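# Hang the ball-filled basket on the stand's peg by its cord

## Task

Lift the shallow basket by its cord handle and leave it hanging from the peg on the stand. Every ball must be inside the basket at the end; if any ball is outside it, the task is not done.

## Robot and tools

ROBOT. Two arms, left_arm and right_arm. Each has six revolute joints, a parallel two-finger gripper and a wrist camera. URDF root positions in the scene frame: left_arm (+0.011, +0.289, +0.046) m, right_arm (+0.035, -0.336, +0.006) m, both turned almost not at all about z. A camera stand is bolted to the floor behind the arms.

FRAMES. Scene frame: origin at table-top height, halfway between the two nominal bases. +z is up, +x points out over the table, and +y points toward left_arm. Arm names do not match image sides. Reported hand positions (m), quaternions (wxyz), velocities and wrist-camera poses use each arm's own base frame. The table and fixed cameras use the scene frame. Motion offsets follow the axes of each arm's current Hand target. On a gripper, the fingers point along its +z and open and close along its y. end_effector_position is the point between the pads, about 1 cm short of the fingertips. Printed poses may be off by a few cm, more at long reach.

execute_actions(actions, cameras). actions is a list of actions. Each action is a table of up to 15 rows, one per 1/30 s step; if it is shorter, the last row repeats to fill 15 steps. A row always holds 14 numbers in [-1, 1], even if one arm is idle: dx, dy, dz, rx, ry, rz, opening for left_arm, then the same seven for right_arm. The six pose numbers are an offset from the Hand target as it was when that action began, not from the row before. Scale: 1.0 = 0.6 m or 180 degrees; rx, ry, rz form one rotation vector. Each new action or call starts from the updated Hand target, so sending the same offset again moves further. opening is absolute: +1 fully open (0.094 m), -1 closed. Six zeros re-command the current Hand target. This also ends a push against an obstacle, as does sending a target back past the gripper. A 0 in the opening slot is a real command (half open); to keep a gripper as it is, repeat its present value. cameras: list of names, ["all"], or []. If left out, images come only when actions is empty. An empty actions list also gives fuller status lines.

move(target, speed, blend, opening_speed, grip_force, blocking, cameras). target: one 14-number row laid out as above, or a list of up to 15 such rows. Every row is an offset from the same starting Hand targets, never from the previous row. Each gripper follows a straight path and turns the short way. It does not avoid obstacles or the other arm. speed: m/s, 0.002 to 2.9, default 0.25; rotation is capped at twice that in rad/s. Give one value, or one per target. blend: corner rounding radius in m per target; 0 means stop at that point. opening_speed: rate of the commanded opening, per second on the -1..1 scale, at least 0.2. Use it to close gently. grip_force: newtons per pad, 10 to 50, one value or one per arm. It persists, and low values close slowly. blocking=false returns after about 0.5 s while the move continues. A move lasts 0.5 to 10 s. The first target's opening is applied at the start; a later target's opening is applied once all arms are at rest there. The result adds a move: line. done means at rest within 10 mm and 2 degrees. off_target means at rest but short. moving, held and fault are also possible. limits=paced means the pose was clipped; limits=held means steps were withheld. Faster moves lag and stray more and strike harder.

wait(seconds 0 to 10) lets time pass with the last commands held; a running move goes on. stop brakes a running move and needs some room to do it. zoom_image(camera, region=[x0,y0,x1,y1]) enlarges part of the latest image from cam_high, cam_low, cam_left_wrist or cam_right_wrist. The region is at most 504 by 504 pixels, with the origin at the top-left. read_manual(section="licences") returns licence text only. finished_scene(scene) ends the current scene and takes its number. The basket must stay hung with every ball inside without the robot's help.

RESULTS. Hand target is your last commanded pose after clipping. The gripper often rests a few cm away from it because of friction or load, and this does not mean a contact. The next command re-requests it; if the gripper is still short, send the gap as an offset. Tool commands shows each gripper's present command. grip_measured uses the opening scale. Empty, it can read up to about 2.5 mm wide; on a firm grip it reads a little below the part's width. The last Joint positions value is the opening in m. Joint velocities "within noise" means the arm is still. Joint torques include gravity and have per-unit offsets; joints 1 to 3 wrap at ±28 N m. A MOTOR HOT line appears at 75 °C. At 90 °C the arm folds and stays idle; at 100 °C it goes limp.

CONTROL NOTES. Each step's commanded orientation is limited to 40 degrees from the gripper's measured one, and position takes priority. Very small moves may not start. Avoid paths near an arm's own base, since they can flip its shoulder; go round instead. With the wrist near joint 1's axis, a small hand motion can swing the whole arm.

AVOID. Keep the arms, grippers and wrist cameras apart. The clearance check does not protect grippers or cameras, and a moderate knock between the arms can fail the task. Never close a gripper on the other arm's fingers. Do not let anything fall, leave anything off the table, release moving objects, or hit fixed or heavy things hard. Keep loads off the camera cables. Do not hold loads or push at unreachable poses for long, because the motors heat. Approach contacts slowly with small overshoot. Loose objects may be nudged by outside pushes now and then.

CAMERAS. cam_high, cam_low, cam_left_wrist and cam_right_wrist, each 672x504. Use the calibration given. Fixed cameras may have moved by up to about 2.3 degrees and 9 mm. Wrist images can lag behind arm motion.

Each tool is called after "Request:" in YAML: its name, and indented under it one key for each argument.

## Session

Request:
execute_actions:
  actions: []

Scene clock: 0.00 s.
left_arm: end_effector_position=(+0.3915, +0.0459, +0.1122) grip_measured=+1.000 end_effector_quat_wxyz=(+0.577, -0.088, +0.805, +0.103) | right_arm: end_effector_position=(+0.3920, -0.0371, +0.1176) grip_measured=+1.000 end_effector_quat_wxyz=(+0.611, +0.070, +0.786, -0.059)
Joint positions: left_arm=[-0.014 1.475 0.382 0.762 -0.284 -0.028 0.094] | right_arm=[-0.026 1.501 0.33 0.919 0.155 0.032 0.094]
Joint velocities: within noise
Joint torques (N m): no reading
Heat: left arm: 27 °C; right arm: 30 °C.
Hand target: left_arm +0.3933, +0.0462, +0.1175; +0.583, -0.089, +0.801, +0.103 | right_arm +0.3941, -0.0372, +0.1240; +0.618, +0.071, +0.781, -0.059
Tool commands: left_gripper/opening=+1.0 right_gripper/opening=+1.0
camera_calibration:
cam_left_wrist: T_world_to_cam=[[0.261108, -0.962995, 0.0668078, -0.0697587], [-0.75217, -0.246346, -0.61119, 0.380118], [0.605031, 0.109336, -0.788659, -0.0512823], [0, 0, 0, 1]] pos_world=[0.335155, 0.03207, 0.19654]
cam_right_wrist: T_world_to_cam=[[-0.218279, -0.970312, 0.10416, 0.0337772], [-0.74368, 0.0962795, -0.661567, 0.377404], [0.631897, -0.221868, -0.742617, -0.0664222], [0, 0, 0, 1]] pos_world=[0.330013, -0.0182988, 0.196833]

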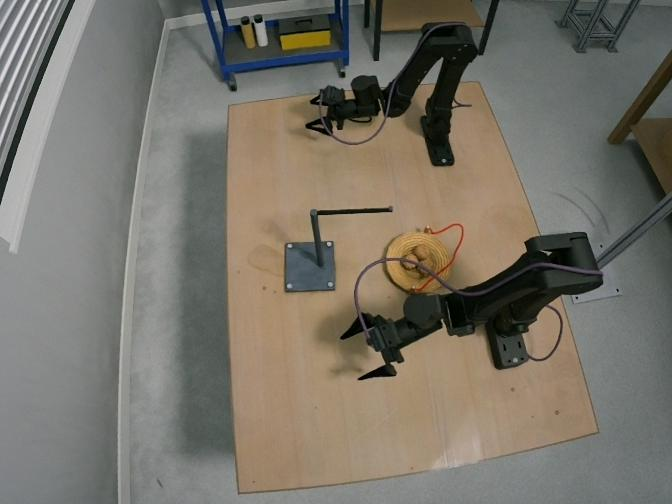

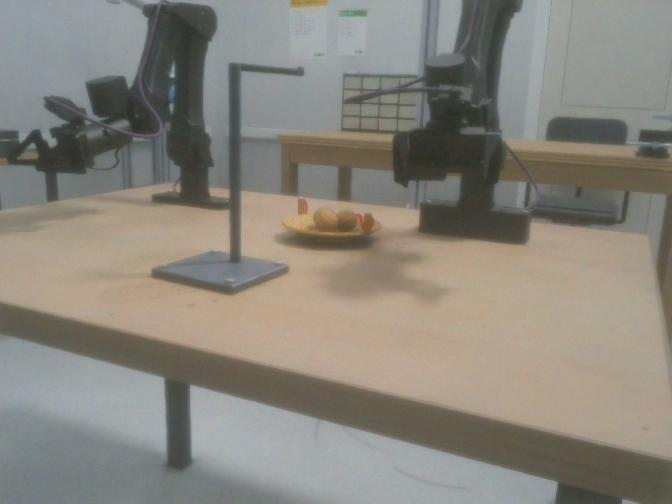

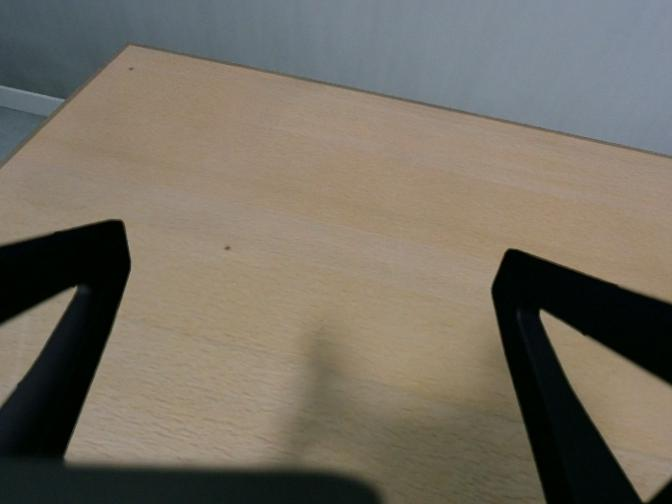

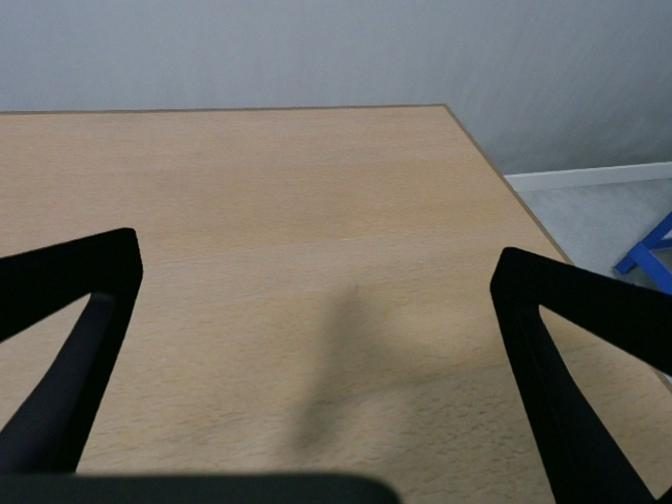

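Request:
zoom_image:
  camera: "cam_high"
  region: [270, 190, 490, 320]

Request:
zoom_image:
  camera: "cam_low"
  region: [140, 50, 400, 300]

Scaled by 2.291 from the camera's 672x504 image, which has a finer 960x720 frame.

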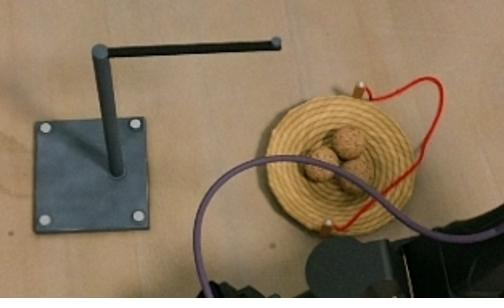

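Scaled by 1.938 from the camera's 672x504 image, which has a finer 960x720 frame.

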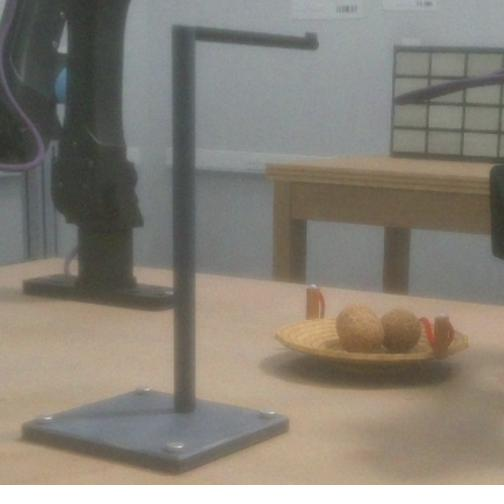

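Request:
move:
  target: [0.016,-0.251,-0.564,0.435,0.203,0.573,0.0,0,0,0,0,0,0,1]
  speed: 0.3
  cameras: ["all"]

Scene clock: 6.17 s.
left_arm: end_effector_position=(+0.1208, -0.1860, +0.1926) grip_measured=+0.003 end_effector_quat_wxyz=(+0.012, +0.815, +0.579, +0.004) | right_arm: end_effector_position=(+0.3920, -0.0371, +0.1176) grip_measured=+1.000 end_effector_quat_wxyz=(+0.611, +0.070, +0.786, -0.059)
Joint positions: left_arm=[-1.007 1.389 1.409 -1.567 -0.009 0.901 0.047] | right_arm=[-0.026 1.501 0.33 0.919 0.155 0.032 0.094]
Joint torques (N m): left_arm=[-0.24 -3.86 7.31 0.36 0.11 0.11] | right_arm=[0.01 -4.94 5.94 2.53 0.04 0.03]
Heat: left arm: 28 °C; right arm: 30 °C.
Hand target: left_arm +0.1202, -0.1900, +0.2006; -0.001, +0.819, +0.574, -0.001 | right_arm +0.3941, -0.0372, +0.1240; +0.618, +0.071, +0.781, -0.059
Off the commanded pose: left_arm 0.009 m, 2 deg | right_arm 0.007 m, 1 deg.
joint sent to its limit (left arm) — joint 4 (wrist pitch), lower limit. The joint targets still meet the commanded pose.
move: done
camera_calibration:
cam_left_wrist: T_world_to_cam=[[-0.977582, 0.209833, 0.0174048, 0.149553], [0.184347, 0.813039, 0.552254, 0.0283092], [0.10173, 0.543082, -0.833494, 0.351429], [0, 0, 0, 1]] pos_world=[0.105231, -0.245253, 0.274677]
cam_right_wrist: T_world_to_cam=[[-0.218279, -0.970312, 0.10416, 0.0337772], [-0.74368, 0.0962795, -0.661567, 0.377404], [0.631897, -0.221868, -0.742617, -0.0664222], [0, 0, 0, 1]] pos_world=[0.330013, -0.0182988, 0.196833]

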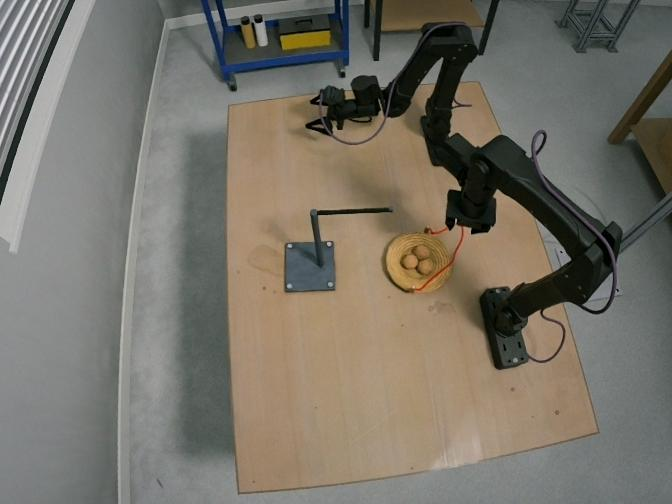

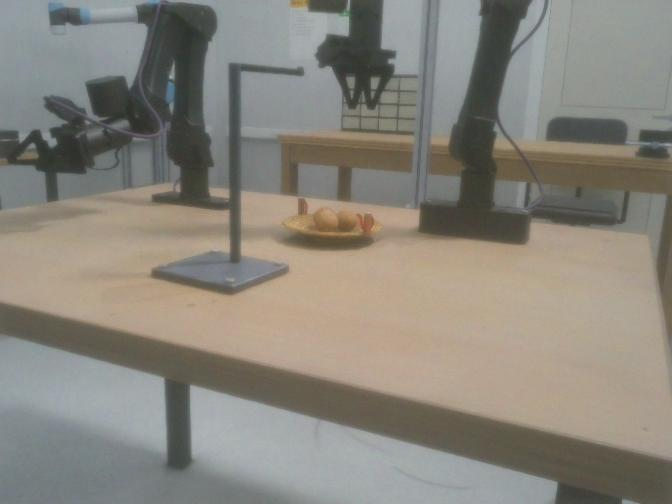

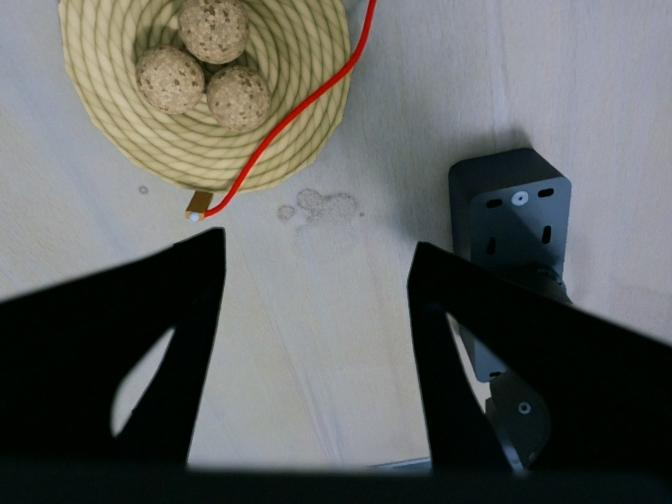

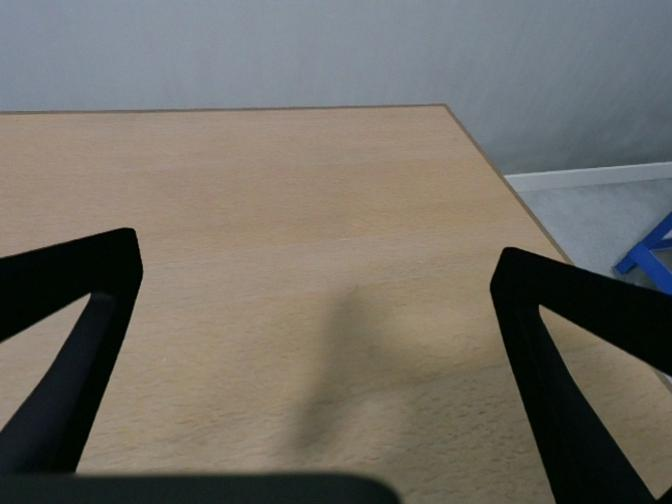

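Request:
zoom_image:
  camera: "cam_high"
  region: [370, 180, 510, 310]

Scaled by 3.600 from the camera's 672x504 image, which has a finer 960x720 frame.

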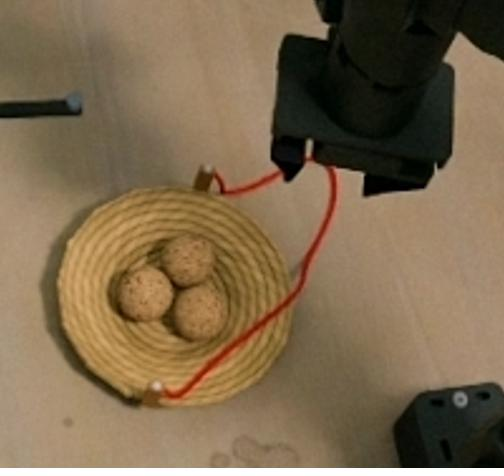

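Request:
move:
  target: [-0.070,-0.047,0.18,0,0,0,0.0,0,0,0,0,0,0,1]
  speed: 0.2
  cameras: ["cam_high","cam_low","cam_left_wrist"]

Request:
zoom_image:
  camera: "cam_high"
  region: [370, 180, 510, 310]

Request:
zoom_image:
  camera: "cam_low"
  region: [260, 100, 460, 260]

Scene clock: 8.23 s.
left_arm: end_effector_position=(+0.0814, -0.2203, +0.0958) grip_measured=+0.003 end_effector_quat_wxyz=(+0.002, +0.819, +0.574, +0.001) | right_arm: end_effector_position=(+0.3920, -0.0371, +0.1176) grip_measured=+1.000 end_effector_quat_wxyz=(+0.611, +0.070, +0.786, -0.059)
Joint positions: left_arm=[-1.224 1.435 1.061 -1.193 -0.004 0.695 0.047] | right_arm=[-0.026 1.501 0.33 0.919 0.155 0.032 0.094]
Joint torques (N m): left_arm=[-0.32 -4.56 4.34 0.52 0.08 -0.02] | right_arm=[0.02 -4.97 5.93 2.52 0.04 0.03]
Heat: left arm: 28 °C; right arm: 31 °C.
Hand target: left_arm +0.0792, -0.2198, +0.0927; -0.001, +0.819, +0.574, -0.001 | right_arm +0.3941, -0.0372, +0.1240; +0.618, +0.071, +0.781, -0.059
Off the commanded pose: left_arm 0.004 m, 0 deg | right_arm 0.007 m, 1 deg.
move: done
camera_calibration:
cam_left_wrist: T_world_to_cam=[[-0.974694, 0.220745, 0.0352569, 0.120306], [0.202152, 0.803071, 0.560546, 0.112421], [0.0954236, 0.553488, -0.827373, 0.295579], [0, 0, 0, 1]] pos_world=[0.0663302, -0.280439, 0.177295]
Images, in order (width x height): cam_high 672x504, cam_low 672x504, cam_left_wrist 672x504.

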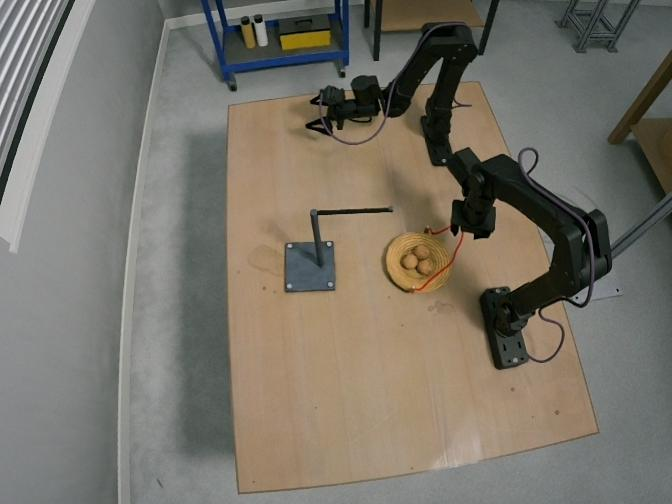

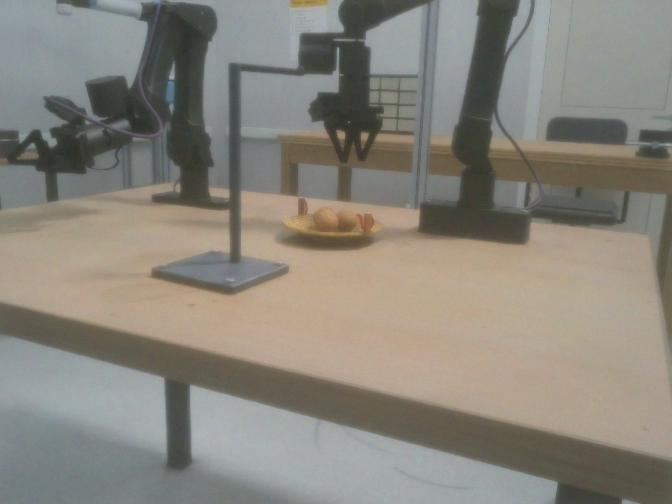

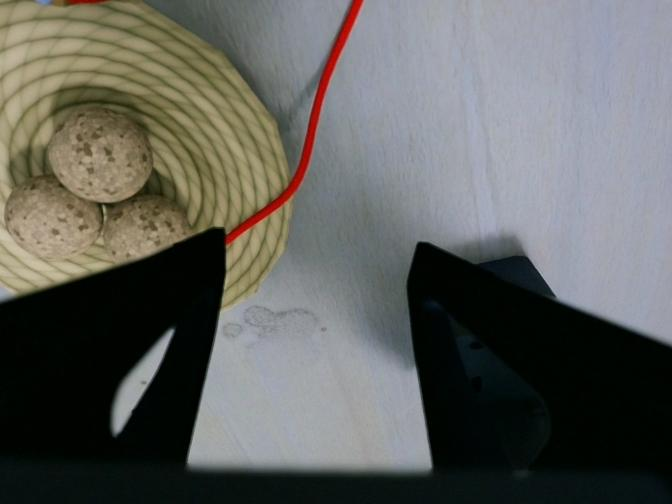

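Scaled by 3.600 from the camera's 672x504 image, which has a finer 960x720 frame.

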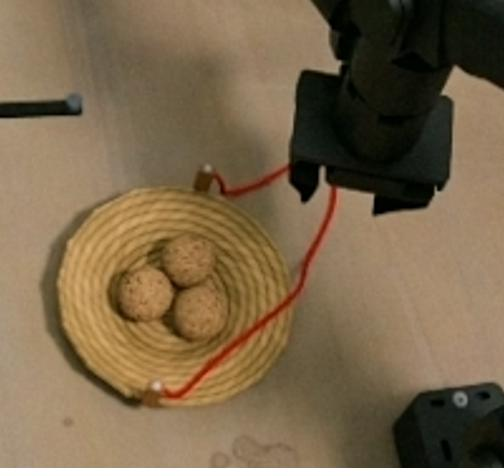

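Scaled by 2.520 from the camera's 672x504 image, which has a finer 960x720 frame.

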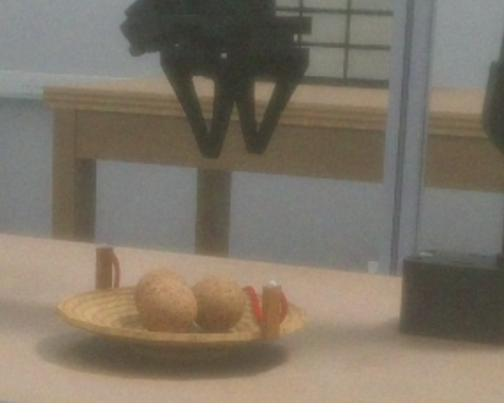

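Request:
move:
  target: [0.02,0.002,0.095,0,0,0,0.0,0,0,0,0,0,0,1]
  speed: 0.15
  cameras: ["cam_high","cam_low","cam_left_wrist"]

Request:
zoom_image:
  camera: "cam_high"
  region: [370, 180, 510, 310]

Request:
zoom_image:
  camera: "cam_low"
  region: [260, 100, 460, 260]

Scene clock: 10.03 s.
left_arm: end_effector_position=(+0.0849, -0.2108, +0.0392) grip_measured=+0.003 end_effector_quat_wxyz=(+0.003, +0.818, +0.575, +0.001) | right_arm: end_effector_position=(+0.3920, -0.0371, +0.1176) grip_measured=+1.000 end_effector_quat_wxyz=(+0.611, +0.070, +0.786, -0.059)
Joint positions: left_arm=[-1.195 1.46 0.85 -0.955 -0.004 0.721 0.047] | right_arm=[-0.026 1.501 0.33 0.919 0.155 0.032 0.094]
Joint torques (N m): left_arm=[0.54 -4.18 4.08 0.53 0.07 0.1] | right_arm=[0.01 -4.96 5.93 2.52 0.04 0.03]
Heat: left arm: 28 °C; right arm: 31 °C.
Hand target: left_arm +0.0843, -0.2088, +0.0357; -0.001, +0.819, +0.574, -0.001 | right_arm +0.3941, -0.0372, +0.1240; +0.618, +0.071, +0.781, -0.059
Off the commanded pose: left_arm 0.004 m, 1 deg | right_arm 0.007 m, 1 deg.
move: done
camera_calibration:
cam_left_wrist: T_world_to_cam=[[-0.97532, 0.218193, 0.0338036, 0.123193], [0.199444, 0.804933, 0.558843, 0.136478], [0.0947257, 0.551793, -0.828584, 0.242856], [0, 0, 0, 1]] pos_world=[0.0699288, -0.270742, 0.120793]
Images, in order (width x height): cam_high 672x504, cam_low 672x504, cam_left_wrist 672x504.

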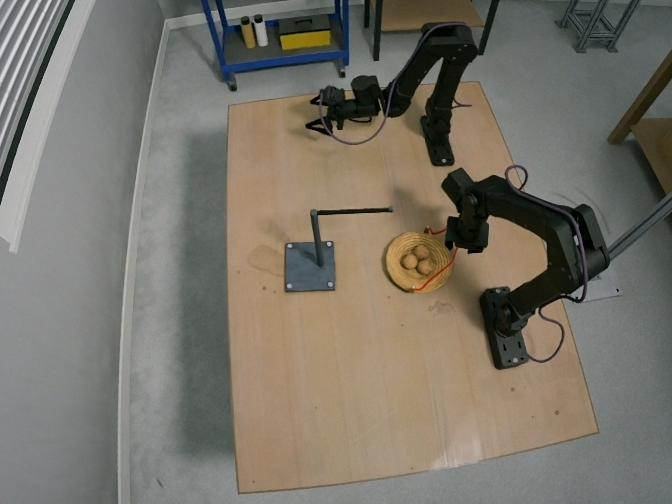

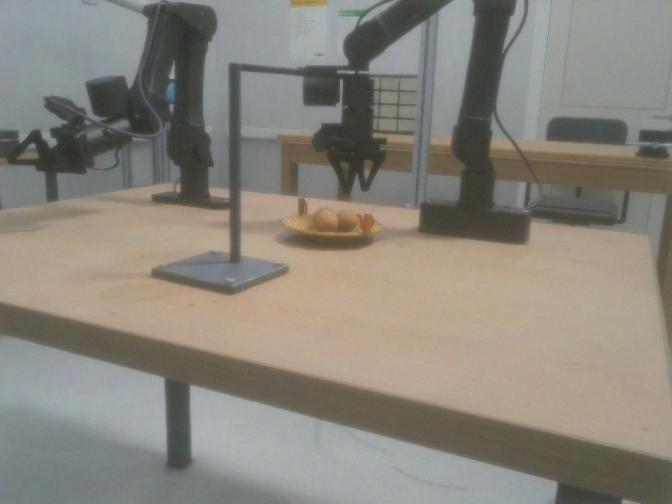

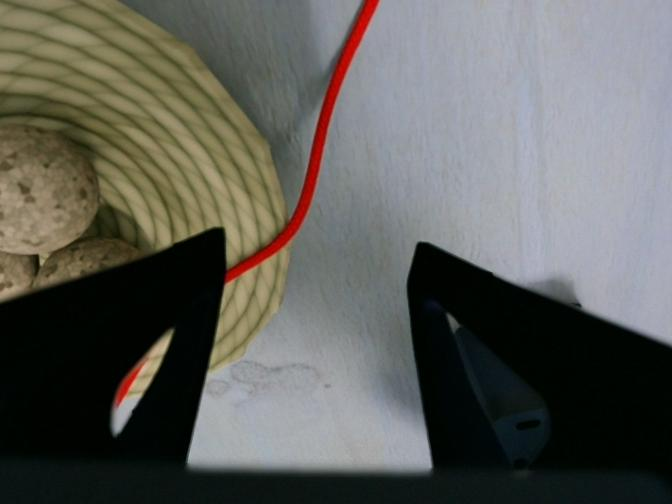

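Scaled by 3.600 from the camera's 672x504 image, which has a finer 960x720 frame.

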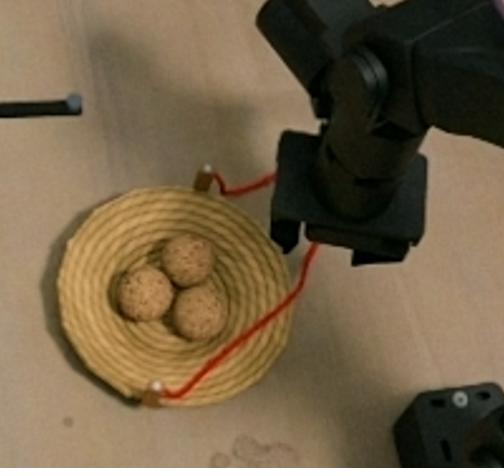

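Scaled by 2.520 from the camera's 672x504 image, which has a finer 960x720 frame.

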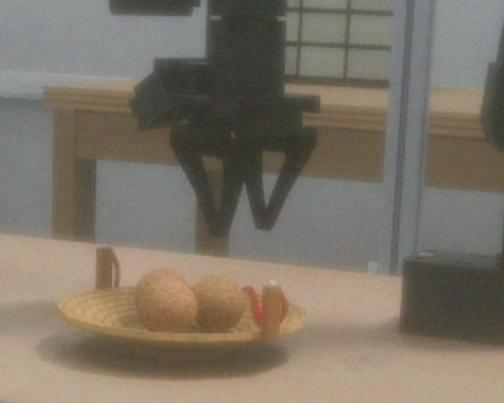

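Request:
move:
  target: [0.014,0.0,0.07,0,0,0,0.0,0,0,0,0,0,0,1]
  speed: 0.12
  cameras: ["cam_high","cam_low","cam_left_wrist"]

Request:
zoom_image:
  camera: "cam_low"
  region: [260, 100, 460, 260]

Request:
zoom_image:
  camera: "cam_high"
  region: [370, 180, 510, 310]

Scene clock: 11.43 s.
left_arm: end_effector_position=(+0.0880, -0.2035, -0.0028) grip_measured=+0.003 end_effector_quat_wxyz=(+0.004, +0.818, +0.575, +0.001) | right_arm: end_effector_position=(+0.3920, -0.0371, +0.1176) grip_measured=+1.000 end_effector_quat_wxyz=(+0.611, +0.070, +0.786, -0.059)
Joint positions: left_arm=[-1.17 1.521 0.719 -0.762 -0.004 0.746 0.047] | right_arm=[-0.026 1.501 0.33 0.919 0.155 0.032 0.094]
Joint torques (N m): left_arm=[0.53 -4.16 3.67 0.53 0.08 0.09] | right_arm=[0.02 -4.94 5.93 2.53 0.05 0.04]
Heat: left arm: 28 °C; right arm: 31 °C.
Hand target: left_arm +0.0871, -0.2009, -0.0064; -0.001, +0.819, +0.574, -0.001 | right_arm +0.3941, -0.0372, +0.1240; +0.618, +0.071, +0.781, -0.059
Off the commanded pose: left_arm 0.004 m, 1 deg | right_arm 0.007 m, 1 deg.
move: done
camera_calibration:
cam_left_wrist: T_world_to_cam=[[-0.975331, 0.218261, 0.0330326, 0.126124], [0.199148, 0.805439, 0.558219, 0.15366], [0.0952317, 0.551027, -0.829036, 0.20353], [0, 0, 0, 1]] pos_world=[0.0730291, -0.263442, 0.0787919]
Images, in order (width x height): cam_high 672x504, cam_low 672x504, cam_left_wrist 672x504.

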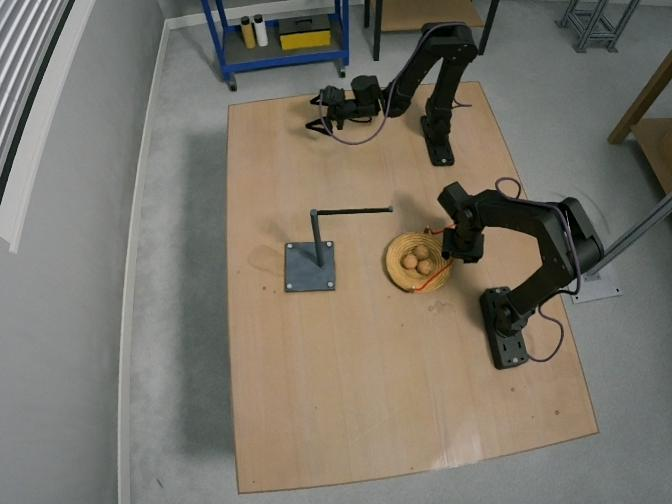

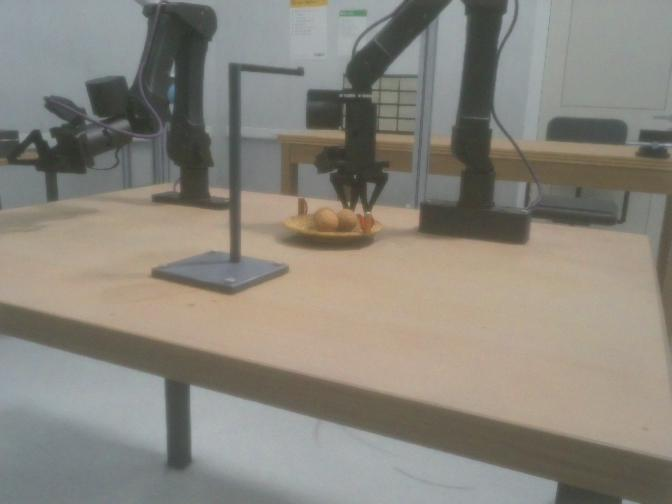

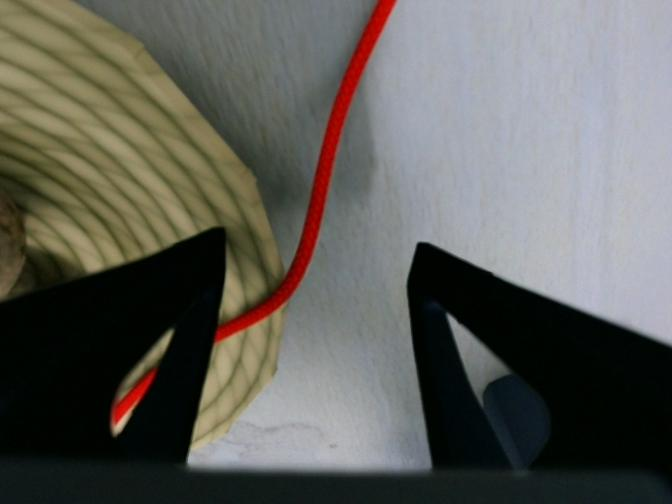

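Scaled by 2.520 from the camera's 672x504 image, which has a finer 960x720 frame.

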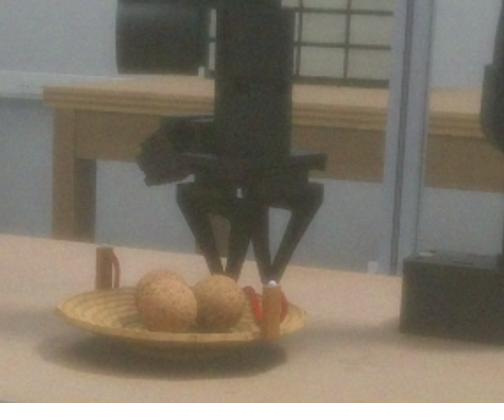

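Scaled by 3.600 from the camera's 672x504 image, which has a finer 960x720 frame.

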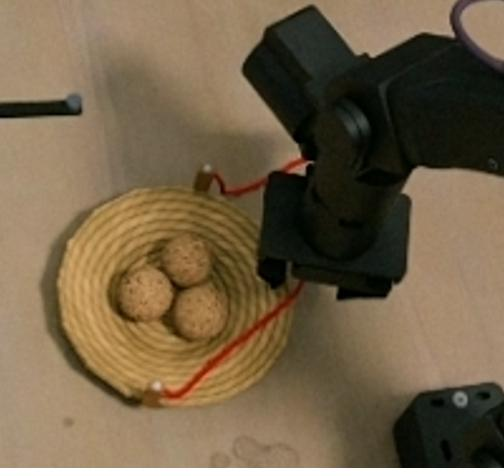

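Request:
move:
  target: [-0.001,0.0,0.033,0,0,0,-0.55,0,0,0,0,0,0,1]
  speed: 0.05
  cameras: ["cam_low","cam_left_wrist"]

Request:
zoom_image:
  camera: "cam_low"
  region: [260, 100, 460, 260]

Scene clock: 12.67 s.
left_arm: end_effector_position=(+0.0883, -0.2044, -0.0219) grip_measured=-0.547 end_effector_quat_wxyz=(+0.004, +0.818, +0.575, +0.001) | right_arm: end_effector_position=(+0.3920, -0.0371, +0.1176) grip_measured=+1.000 end_effector_quat_wxyz=(+0.611, +0.070, +0.786, -0.059)
Joint positions: left_arm=[-1.17 1.575 0.679 -0.667 -0.003 0.746 0.021] | right_arm=[-0.026 1.501 0.33 0.919 0.155 0.032 0.094]
Joint torques (N m): left_arm=[0.35 -4.21 3.29 0.57 0.08 0.07] | right_arm=[0.01 -4.93 5.93 2.52 0.04 0.03]
Heat: left arm: 28 °C; right arm: 31 °C.
Hand target: left_arm +0.0868, -0.2014, -0.0262; -0.001, +0.819, +0.574, -0.001 | right_arm +0.3941, -0.0372, +0.1240; +0.618, +0.071, +0.781, -0.059
Off the commanded pose: left_arm 0.005 m, 1 deg | right_arm 0.007 m, 1 deg.
move: done
camera_calibration:
cam_left_wrist: T_world_to_cam=[[-0.975338, 0.218246, 0.0329356, 0.127221], [0.199165, 0.805929, 0.557505, 0.165022], [0.0951298, 0.550316, -0.82952, 0.188039], [0, 0, 0, 1]] pos_world=[0.0733291, -0.264243, 0.0597913]
Images, in order (width x height): cam_low 672x504, cam_left_wrist 672x504.

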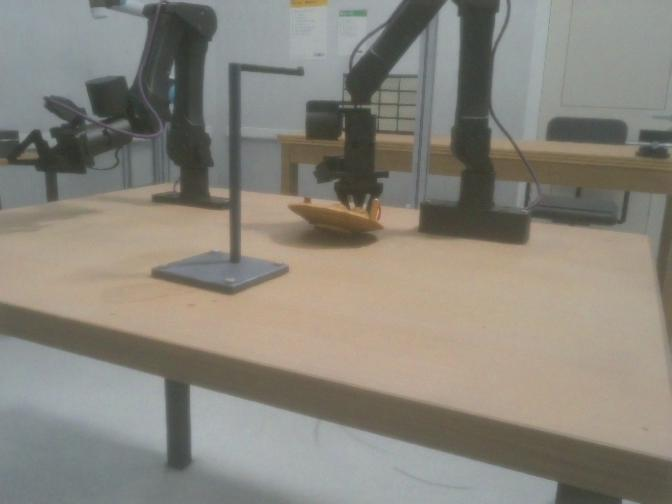

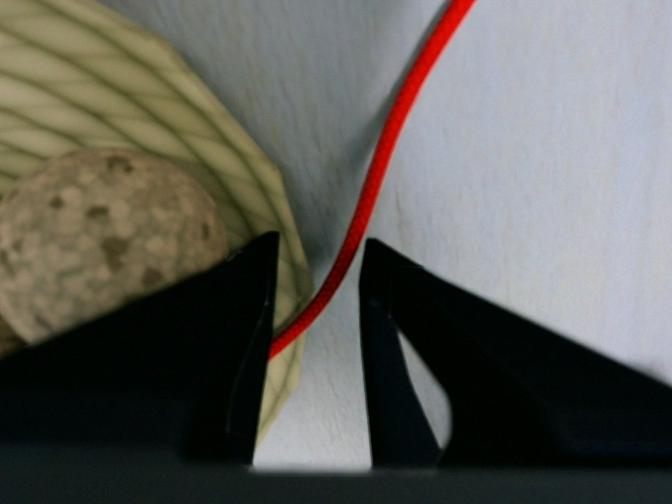

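Scaled by 2.520 from the camera's 672x504 image, which has a finer 960x720 frame.

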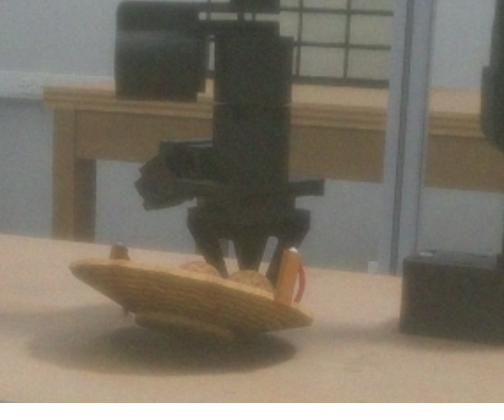

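Request:
move:
  target: [0,0.0,-0.05,0,0,0,-0.55,0,0,0,0,0,0,1]
  speed: 0.06
  cameras: ["cam_high","cam_low","cam_left_wrist"]

Request:
zoom_image:
  camera: "cam_high"
  region: [370, 180, 510, 310]

Scene clock: 13.90 s.
left_arm: end_effector_position=(+0.0838, -0.1938, -0.0043) grip_measured=-0.547 end_effector_quat_wxyz=(-0.015, +0.818, +0.575, +0.005) | right_arm: end_effector_position=(+0.3920, -0.0371, +0.1176) grip_measured=+1.000 end_effector_quat_wxyz=(+0.611, +0.070, +0.786, -0.059)
Joint positions: left_arm=[-1.17 1.521 0.71 -0.791 -0.003 0.746 0.021] | right_arm=[-0.026 1.501 0.33 0.919 0.155 0.032 0.094]
Joint torques (N m): left_arm=[0.38 -5.9 6.02 0.26 0.07 0.07] | right_arm=[0.01 -4.94 5.94 2.53 0.04 0.04]
Heat: left arm: 28 °C; right arm: 31 °C.
Hand target: left_arm +0.0869, -0.2016, +0.0039; -0.001, +0.819, +0.574, -0.001 | right_arm +0.3941, -0.0372, +0.1240; +0.618, +0.071, +0.781, -0.059
Off the commanded pose: left_arm 0.012 m, 2 deg | right_arm 0.007 m, 1 deg.
move: off_target (left_arm)
camera_calibration:
cam_left_wrist: T_world_to_cam=[[-0.974679, 0.216714, 0.0550885, 0.119684], [0.207661, 0.785908, 0.58243, 0.143132], [0.0829265, 0.579122, -0.811012, 0.203922], [0, 0, 0, 1]] pos_world=[0.0700203, -0.256522, 0.0754253]
Images, in order (width x height): cam_high 672x504, cam_low 672x504, cam_left_wrist 672x504.

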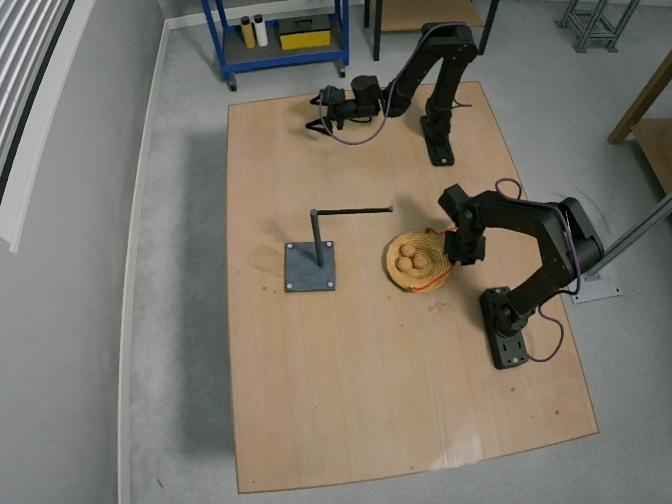

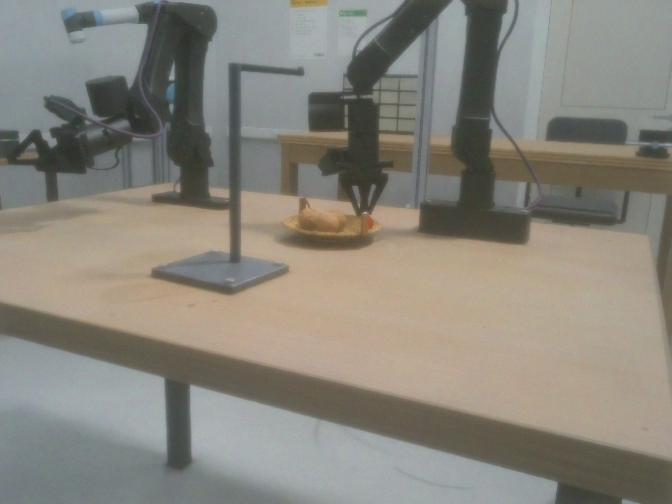

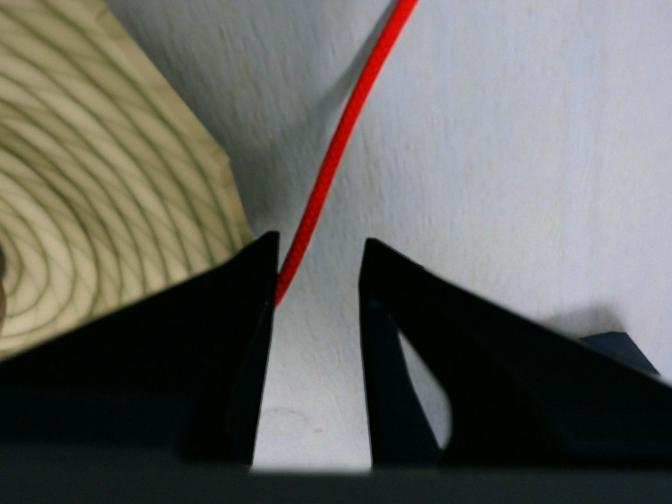

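Scaled by 3.600 from the camera's 672x504 image, which has a finer 960x720 frame.

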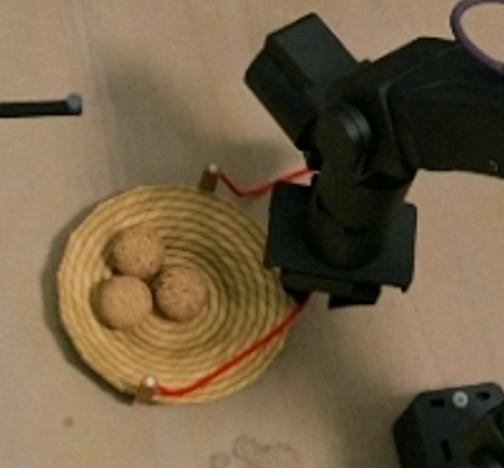

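Request:
move:
  target:
    - [-0.051,-0.024,0,0,0,0,-0.55,0,0,0,0,0,0,1]
    - [-0.051,-0.024,0.052,0,0,0,-0.55,0,0,0,0,0,0,1]
  speed: 0.07
  cameras: ["cam_low","cam_left_wrist"]

Request:
zoom_image:
  camera: "cam_low"
  region: [260, 100, 460, 260]

Scene clock: 16.13 s.
left_arm: end_effector_position=(+0.0652, -0.2277, -0.0237) grip_measured=-0.547 end_effector_quat_wxyz=(+0.004, +0.819, +0.574, +0.000) | right_arm: end_effector_position=(+0.3920, -0.0371, +0.1176) grip_measured=+1.000 end_effector_quat_wxyz=(+0.611, +0.070, +0.786, -0.059)
Joint positions: left_arm=[-1.298 1.634 0.731 -0.661 -0.003 0.621 0.021] | right_arm=[-0.026 1.501 0.33 0.919 0.155 0.032 0.094]
Joint torques (N m): left_arm=[-0.28 -4.86 3.4 0.54 0.07 -0.02] | right_arm=[0.01 -4.96 5.91 2.53 0.04 0.03]
Heat: left arm: 28 °C; right arm: 31 °C.
Hand target: left_arm +0.0628, -0.2254, -0.0273; -0.001, +0.819, +0.574, -0.001 | right_arm +0.3941, -0.0372, +0.1240; +0.618, +0.071, +0.781, -0.059
Off the commanded pose: left_arm 0.005 m, 1 deg | right_arm 0.007 m, 1 deg.
move: done
camera_calibration:
cam_left_wrist: T_world_to_cam=[[-0.974617, 0.221251, 0.0341933, 0.110494], [0.202379, 0.805382, 0.557138, 0.189126], [0.0957286, 0.549916, -0.829716, 0.201441], [0, 0, 0, 1]] pos_world=[0.0501306, -0.287541, 0.0579918]
Images, in order (width x height): cam_low 672x504, cam_left_wrist 672x504.

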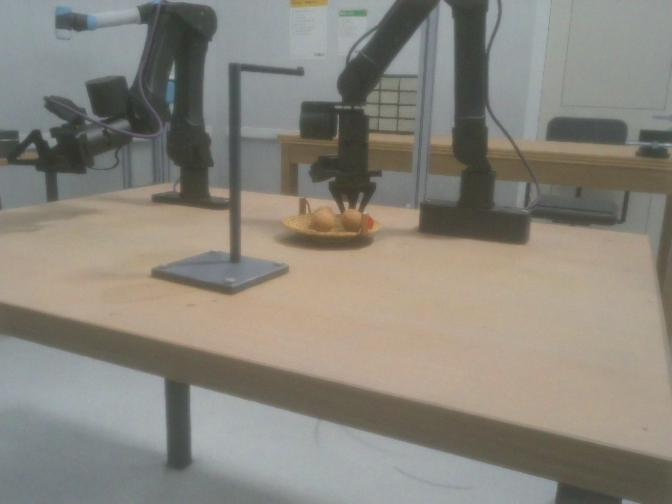

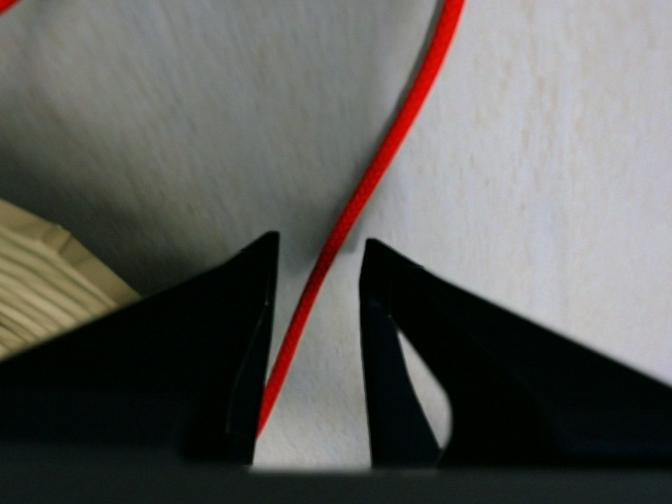

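Scaled by 2.520 from the camera's 672x504 image, which has a finer 960x720 frame.

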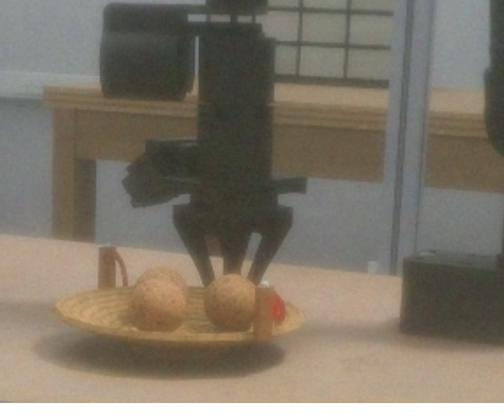

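Request:
move:
  target:
    - [0,0,0.026,0,0,0,-0.55,0,0,0,0,0,0,1]
    - [0,0,0.026,0,0,0,-1,0,0,0,0,0,0,1]
  speed: 0.04
  cameras: ["cam_low","cam_left_wrist"]

Scene clock: 17.43 s.
left_arm: end_effector_position=(+0.0675, -0.2299, -0.0321) grip_measured=-0.965 end_effector_quat_wxyz=(+0.010, +0.818, +0.575, +0.002) | right_arm: end_effector_position=(+0.3920, -0.0371, +0.1176) grip_measured=+1.000 end_effector_quat_wxyz=(+0.611, +0.070, +0.786, -0.059)
Joint positions: left_arm=[-1.297 1.659 0.715 -0.611 -0.011 0.619 0.002] | right_arm=[-0.026 1.501 0.33 0.919 0.155 0.032 0.094]
Joint torques (N m): left_arm=[-0.34 -3.45 2.4 0.83 0.15 -0.01] | right_arm=[-0.01 -4.94 5.94 2.52 0.04 0.03]
Heat: left arm: 28 °C; right arm: 31 °C.
Hand target: left_arm +0.0628, -0.2253, -0.0429; -0.001, +0.819, +0.574, -0.001 | right_arm +0.3941, -0.0372, +0.1240; +0.618, +0.071, +0.781, -0.059
Off the commanded pose: left_arm 0.013 m, 1 deg | right_arm 0.007 m, 1 deg.
move: off_target (left_arm); target 2's new opening was sent with left_arm's hand 0.011 m and 0 deg from that target
camera_calibration:
cam_left_wrist: T_world_to_cam=[[-0.975406, 0.219238, 0.0227471, 0.112818], [0.194958, 0.809998, 0.553078, 0.196514], [0.102831, 0.54391, -0.832819, 0.193482], [0, 0, 0, 1]] pos_world=[0.051835, -0.289147, 0.0498815]
Images, in order (width x height): cam_low 672x504, cam_left_wrist 672x504.

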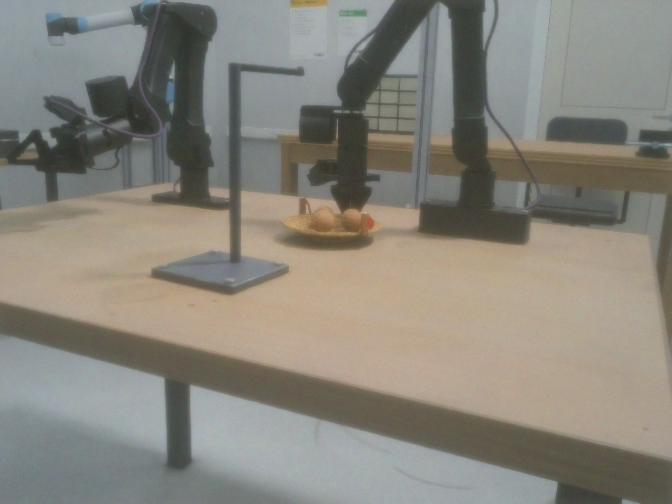

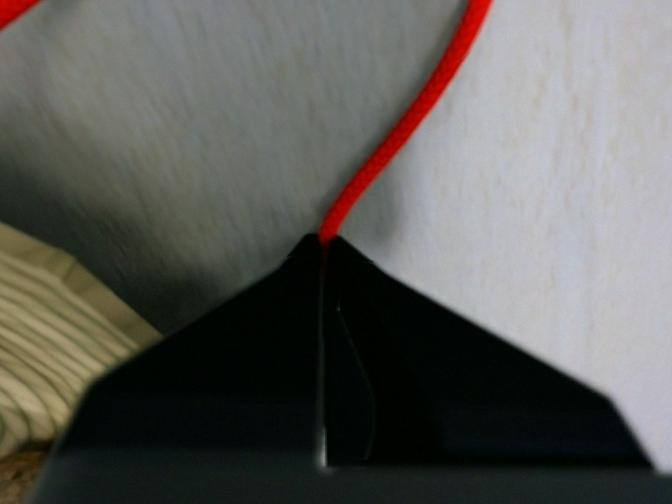

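Request:
move:
  target: [0.068,-0.033,-0.065,0,0,0,-1,0,0,0,0,0,0,1]
  speed: 0.08
  cameras: ["cam_high","cam_low","cam_left_wrist"]

Request:
zoom_image:
  camera: "cam_high"
  region: [370, 180, 510, 310]

Request:
zoom_image:
  camera: "cam_low"
  region: [260, 100, 460, 260]

Scene clock: 19.07 s.
left_arm: end_effector_position=(+0.0605, -0.1851, -0.0042) grip_measured=-0.965 end_effector_quat_wxyz=(+0.003, +0.818, +0.575, +0.004) | right_arm: end_effector_position=(+0.3920, -0.0371, +0.1176) grip_measured=+1.000 end_effector_quat_wxyz=(+0.611, +0.070, +0.786, -0.059)
Joint positions: left_arm=[-1.268 1.419 0.622 -0.771 -0.008 0.649 0.002] | right_arm=[-0.026 1.501 0.33 0.919 0.155 0.032 0.094]
Joint torques (N m): left_arm=[0.59 -5.16 3.52 0.33 0.12 0.1] | right_arm=[-0.01 -4.94 5.94 2.52 0.04 0.03]
Heat: left arm: 28 °C; right arm: 31 °C.
Hand target: left_arm +0.0582, -0.1803, -0.0039; -0.001, +0.819, +0.574, -0.001 | right_arm +0.3941, -0.0372, +0.1240; +0.618, +0.071, +0.781, -0.059
Off the commanded pose: left_arm 0.005 m, 1 deg | right_arm 0.007 m, 1 deg.
move: done
camera_calibration:
cam_left_wrist: T_world_to_cam=[[-0.975255, 0.218883, 0.0311257, 0.0954351], [0.198163, 0.803012, 0.562053, 0.144797], [0.0980294, 0.554312, -0.826516, 0.195335], [0, 0, 0, 1]] pos_world=[0.0452315, -0.245439, 0.0770936]
Images, in order (width x height): cam_high 672x504, cam_low 672x504, cam_left_wrist 672x504.

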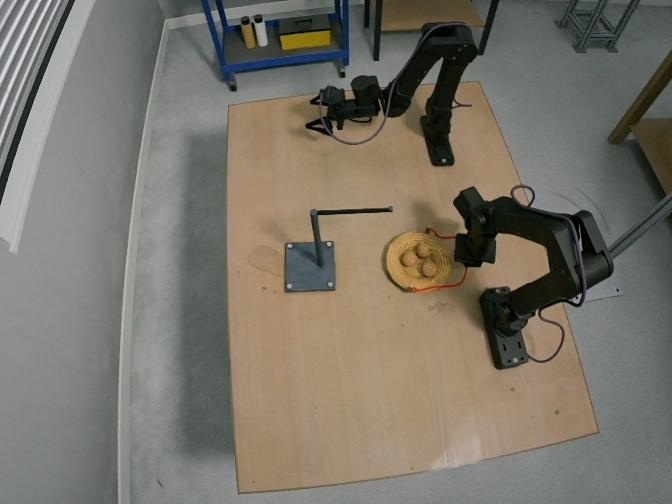

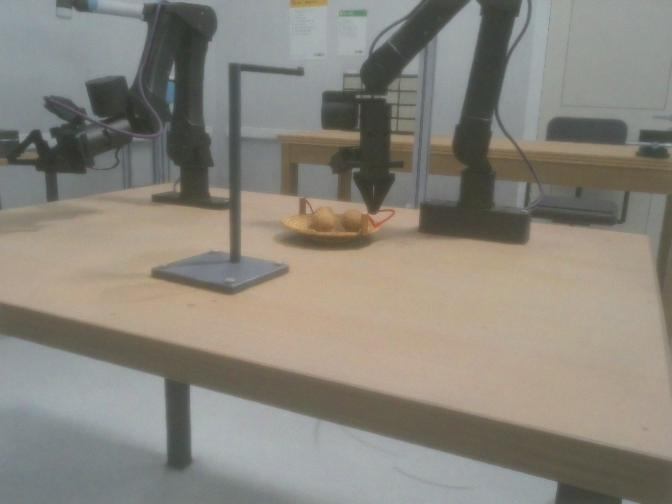

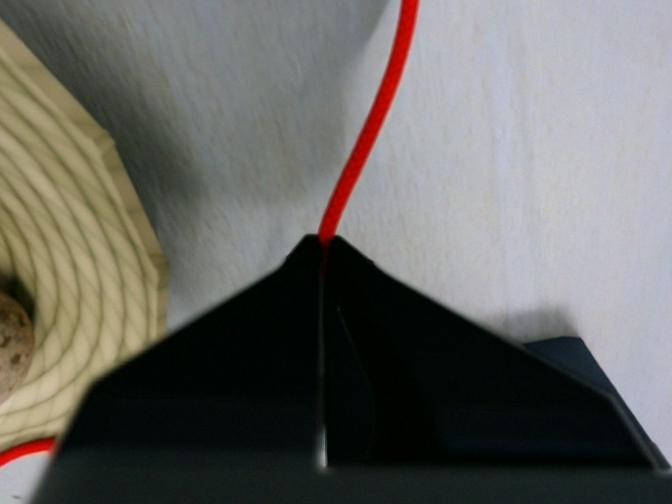

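Scaled by 3.600 from the camera's 672x504 image, which has a finer 960x720 frame.

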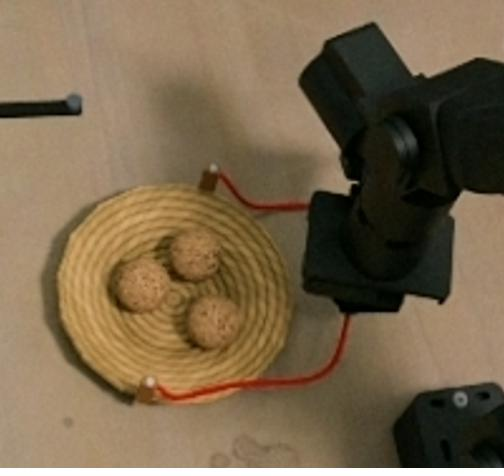

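Scaled by 2.520 from the camera's 672x504 image, which has a finer 960x720 frame.

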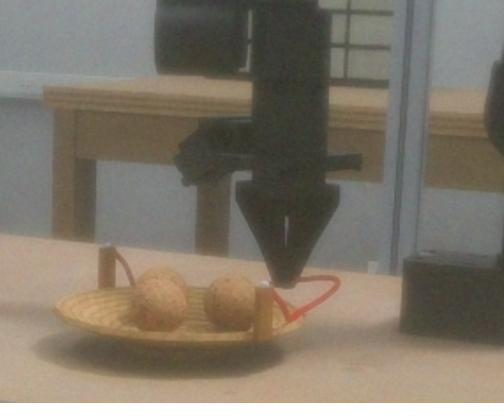

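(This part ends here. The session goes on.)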